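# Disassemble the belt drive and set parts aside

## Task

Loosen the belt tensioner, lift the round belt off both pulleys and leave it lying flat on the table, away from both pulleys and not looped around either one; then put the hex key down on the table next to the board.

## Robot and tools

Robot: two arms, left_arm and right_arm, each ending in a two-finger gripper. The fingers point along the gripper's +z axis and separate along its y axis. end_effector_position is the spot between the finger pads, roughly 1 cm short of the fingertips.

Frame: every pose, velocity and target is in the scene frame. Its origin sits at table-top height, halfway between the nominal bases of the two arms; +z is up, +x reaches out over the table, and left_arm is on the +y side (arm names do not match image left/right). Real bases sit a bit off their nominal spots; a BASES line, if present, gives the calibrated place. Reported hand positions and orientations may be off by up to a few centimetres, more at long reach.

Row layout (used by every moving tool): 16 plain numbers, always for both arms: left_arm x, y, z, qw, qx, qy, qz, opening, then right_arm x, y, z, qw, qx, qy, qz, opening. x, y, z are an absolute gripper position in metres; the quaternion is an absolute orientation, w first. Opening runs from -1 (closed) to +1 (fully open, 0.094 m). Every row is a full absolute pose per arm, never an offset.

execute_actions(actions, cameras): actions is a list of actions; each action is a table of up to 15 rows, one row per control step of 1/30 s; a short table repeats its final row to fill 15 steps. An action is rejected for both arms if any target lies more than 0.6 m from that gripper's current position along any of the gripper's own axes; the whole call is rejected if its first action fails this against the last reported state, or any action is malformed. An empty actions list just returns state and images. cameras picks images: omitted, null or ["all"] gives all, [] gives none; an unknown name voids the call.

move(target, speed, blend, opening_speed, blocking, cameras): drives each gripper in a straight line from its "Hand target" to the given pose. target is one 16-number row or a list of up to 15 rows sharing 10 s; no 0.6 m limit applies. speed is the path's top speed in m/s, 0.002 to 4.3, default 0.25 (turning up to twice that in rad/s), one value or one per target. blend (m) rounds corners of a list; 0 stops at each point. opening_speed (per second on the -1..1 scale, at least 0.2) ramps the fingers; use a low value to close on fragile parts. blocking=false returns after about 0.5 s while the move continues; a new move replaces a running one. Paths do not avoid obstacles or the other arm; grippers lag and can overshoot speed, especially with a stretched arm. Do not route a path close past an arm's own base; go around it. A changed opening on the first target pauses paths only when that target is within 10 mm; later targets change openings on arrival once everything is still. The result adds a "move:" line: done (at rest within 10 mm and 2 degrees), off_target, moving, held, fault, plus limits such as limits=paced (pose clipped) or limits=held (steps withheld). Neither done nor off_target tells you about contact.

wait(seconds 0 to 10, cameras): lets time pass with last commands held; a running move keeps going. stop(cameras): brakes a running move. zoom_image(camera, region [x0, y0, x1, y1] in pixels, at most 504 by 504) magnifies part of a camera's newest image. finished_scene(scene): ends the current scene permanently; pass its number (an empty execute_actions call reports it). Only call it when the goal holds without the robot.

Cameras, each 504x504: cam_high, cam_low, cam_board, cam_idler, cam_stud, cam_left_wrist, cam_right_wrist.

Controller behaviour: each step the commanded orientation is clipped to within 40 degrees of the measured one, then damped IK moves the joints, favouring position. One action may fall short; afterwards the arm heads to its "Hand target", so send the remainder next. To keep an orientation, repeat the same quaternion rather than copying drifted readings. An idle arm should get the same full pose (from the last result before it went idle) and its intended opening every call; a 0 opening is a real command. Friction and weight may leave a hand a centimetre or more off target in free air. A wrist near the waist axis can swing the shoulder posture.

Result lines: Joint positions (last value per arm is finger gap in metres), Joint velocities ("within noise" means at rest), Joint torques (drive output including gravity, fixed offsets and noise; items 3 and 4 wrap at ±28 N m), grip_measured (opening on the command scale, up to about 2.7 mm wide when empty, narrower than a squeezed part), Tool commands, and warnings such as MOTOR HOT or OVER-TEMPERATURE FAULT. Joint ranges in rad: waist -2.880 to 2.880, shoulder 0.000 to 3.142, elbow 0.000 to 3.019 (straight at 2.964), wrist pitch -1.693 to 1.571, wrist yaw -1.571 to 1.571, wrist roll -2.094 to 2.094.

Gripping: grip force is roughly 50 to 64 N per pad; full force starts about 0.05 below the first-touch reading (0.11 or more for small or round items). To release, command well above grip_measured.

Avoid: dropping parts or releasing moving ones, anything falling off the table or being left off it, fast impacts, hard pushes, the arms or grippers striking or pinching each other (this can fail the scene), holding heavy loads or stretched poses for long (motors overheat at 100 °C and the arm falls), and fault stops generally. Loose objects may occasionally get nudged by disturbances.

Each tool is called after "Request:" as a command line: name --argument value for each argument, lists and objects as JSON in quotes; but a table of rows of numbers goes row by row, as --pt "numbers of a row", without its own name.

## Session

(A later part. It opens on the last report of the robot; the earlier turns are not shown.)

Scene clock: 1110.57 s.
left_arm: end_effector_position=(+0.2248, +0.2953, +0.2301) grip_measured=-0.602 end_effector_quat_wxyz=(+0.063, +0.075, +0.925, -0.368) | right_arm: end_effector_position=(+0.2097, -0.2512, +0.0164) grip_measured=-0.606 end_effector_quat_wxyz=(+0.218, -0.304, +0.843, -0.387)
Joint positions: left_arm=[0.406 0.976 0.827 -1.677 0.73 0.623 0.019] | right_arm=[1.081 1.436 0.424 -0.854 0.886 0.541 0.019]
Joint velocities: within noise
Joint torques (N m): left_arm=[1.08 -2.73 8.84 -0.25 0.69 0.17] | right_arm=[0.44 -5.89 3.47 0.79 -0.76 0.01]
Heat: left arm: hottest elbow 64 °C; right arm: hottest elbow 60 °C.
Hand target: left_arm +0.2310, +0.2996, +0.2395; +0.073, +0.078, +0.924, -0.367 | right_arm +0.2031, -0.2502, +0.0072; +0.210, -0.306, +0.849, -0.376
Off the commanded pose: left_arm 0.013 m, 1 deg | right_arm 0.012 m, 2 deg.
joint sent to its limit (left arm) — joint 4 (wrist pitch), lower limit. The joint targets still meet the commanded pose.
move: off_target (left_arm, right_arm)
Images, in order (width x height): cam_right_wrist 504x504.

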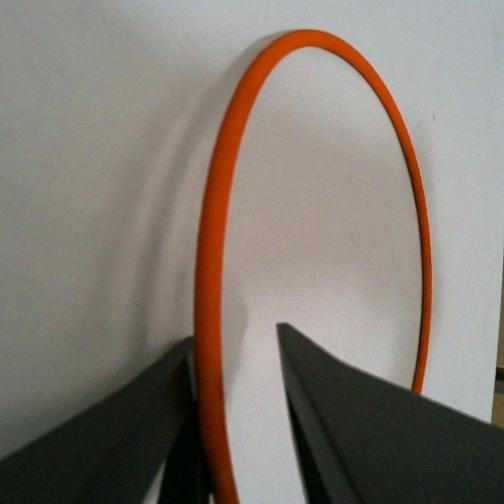

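Request:
move --target '[0.231, 0.3, 0.24, 0.07, 0.079, 0.923, -0.369, -0.6, 0.173, -0.2235, 0.046, 0.2098, -0.3063, 0.8489, -0.3757, -0.6]' --speed 0.05 --cameras '["cam_right_wrist","cam_low"]'

Request:
zoom_image --camera "cam_low" --region '[135, 190, 225, 260]'

Scene clock: 1118.77 s.
left_arm: end_effector_position=(+0.2248, +0.2953, +0.2301) grip_measured=-0.602 end_effector_quat_wxyz=(+0.063, +0.075, +0.925, -0.368) | right_arm: end_effector_position=(+0.1712, -0.2396, +0.0388) grip_measured=-0.603 end_effector_quat_wxyz=(+0.198, -0.309, +0.845, -0.389)
Joint positions: left_arm=[0.406 0.976 0.827 -1.677 0.73 0.623 0.019] | right_arm=[1.248 1.4 0.476 -1.139 0.791 0.767 0.019]
Joint velocities: within noise
Joint torques (N m): left_arm=[1.14 -2.73 8.83 -0.31 0.69 0.18] | right_arm=[0.5 -7.82 7.15 -0.9 0.41 0.01]
Heat: left arm: hottest elbow 64 °C; right arm: hottest elbow 59 °C.
Hand target: left_arm +0.2310, +0.2996, +0.2395; +0.073, +0.078, +0.924, -0.367 | right_arm +0.1732, -0.2238, +0.0458; +0.210, -0.307, +0.849, -0.376
Off the commanded pose: left_arm 0.013 m, 1 deg | right_arm 0.018 m, 2 deg.
joint sent to its limit (left arm) — joint 4 (wrist pitch), lower limit. The joint targets still meet the commanded pose.
move: off_target (left_arm, right_arm)
Images, in order (width x height): cam_low 504x504, cam_right_wrist 504x504.

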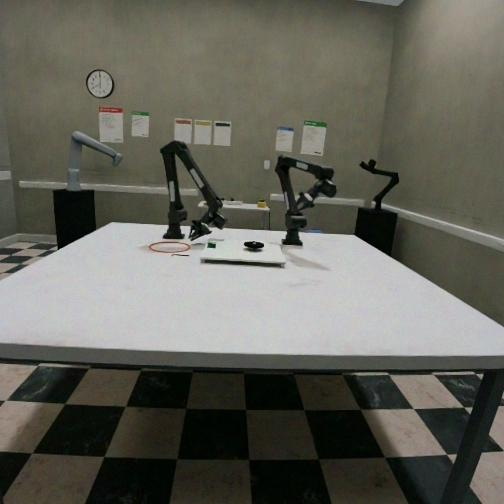

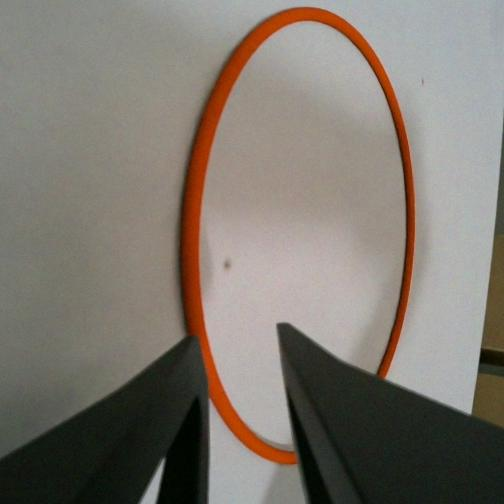

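Scaled by 5.600.

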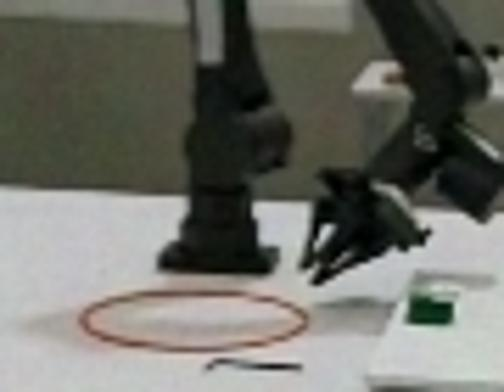

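Request:
move --pt "0.231 0.3 0.24 0.07 0.079 0.923 -0.369 -0.6 0.178 -0.225 0.10 0.2098 -0.3063 0.8489 -0.3757 -0.6" --pt "0.231 0.3 0.24 0.07 0.079 0.923 -0.369 -0.6 0.215 -0.215 0.20 0.2667 -0.2583 0.9068 -0.1989 -0.6" --pt "0.231 0.3 0.24 0.07 0.079 0.923 -0.369 -0.6 0.230 -0.200 0.24 0.1874 -0.4882 0.8455 0.1082 -0.6" --speed '[0.06, 0.12, 0.15]' --cameras '["cam_high","cam_right_wrist"]'

Request:
zoom_image --camera "cam_high" --region '[230, 140, 390, 360]'

Scene clock: 1131.87 s.
left_arm: end_effector_position=(+0.2248, +0.2953, +0.2301) grip_measured=-0.602 end_effector_quat_wxyz=(+0.063, +0.075, +0.925, -0.368) | right_arm: end_effector_position=(+0.2174, -0.2024, +0.2155) grip_measured=-0.603 end_effector_quat_wxyz=(+0.168, -0.489, +0.849, +0.110)
Joint positions: left_arm=[0.406 0.976 0.827 -1.677 0.73 0.623 0.019] | right_arm=[0.466 0.775 0.773 -1.236 -0.233 -0.528 0.019]
Joint velocities: within noise
Joint torques (N m): left_arm=[1.08 -2.73 8.83 -0.28 0.69 0.18] | right_arm=[-1.73 -2.32 14.19 0.5 -0.28 -0.21]
Heat: left arm: hottest elbow 65 °C; right arm: hottest elbow 60 °C.
Hand target: left_arm +0.2310, +0.2996, +0.2395; +0.073, +0.078, +0.924, -0.367 | right_arm +0.2292, -0.2003, +0.2396; +0.188, -0.488, +0.846, +0.108
Off the commanded pose: left_arm 0.013 m, 1 deg | right_arm 0.028 m, 2 deg.
joint sent to its limit (left arm) — joint 4 (wrist pitch), lower limit. The joint targets still meet the commanded pose.
move: off_target (left_arm, right_arm)
Images, in order (width x height): cam_high 504x504, cam_right_wrist 504x504.

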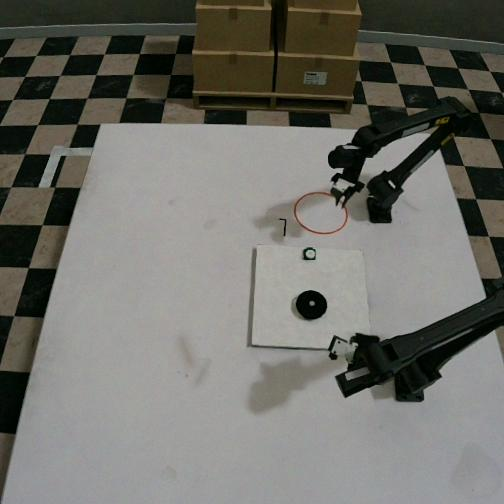

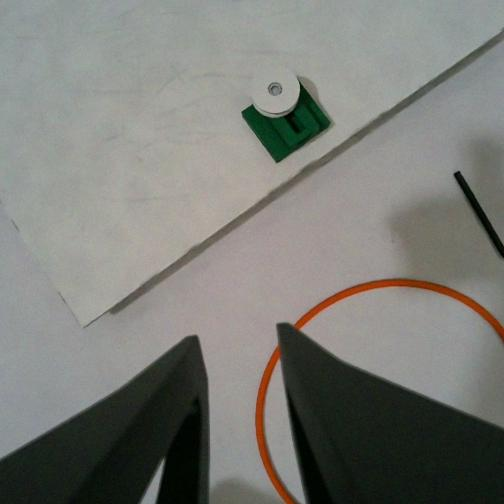

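Scaled by 2.291.

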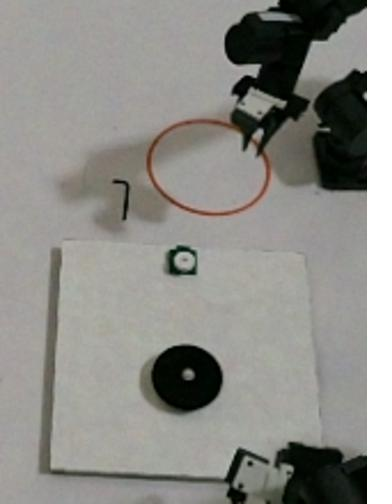

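Request:
finished_scene --scene 2

The scene is finished: the task was done.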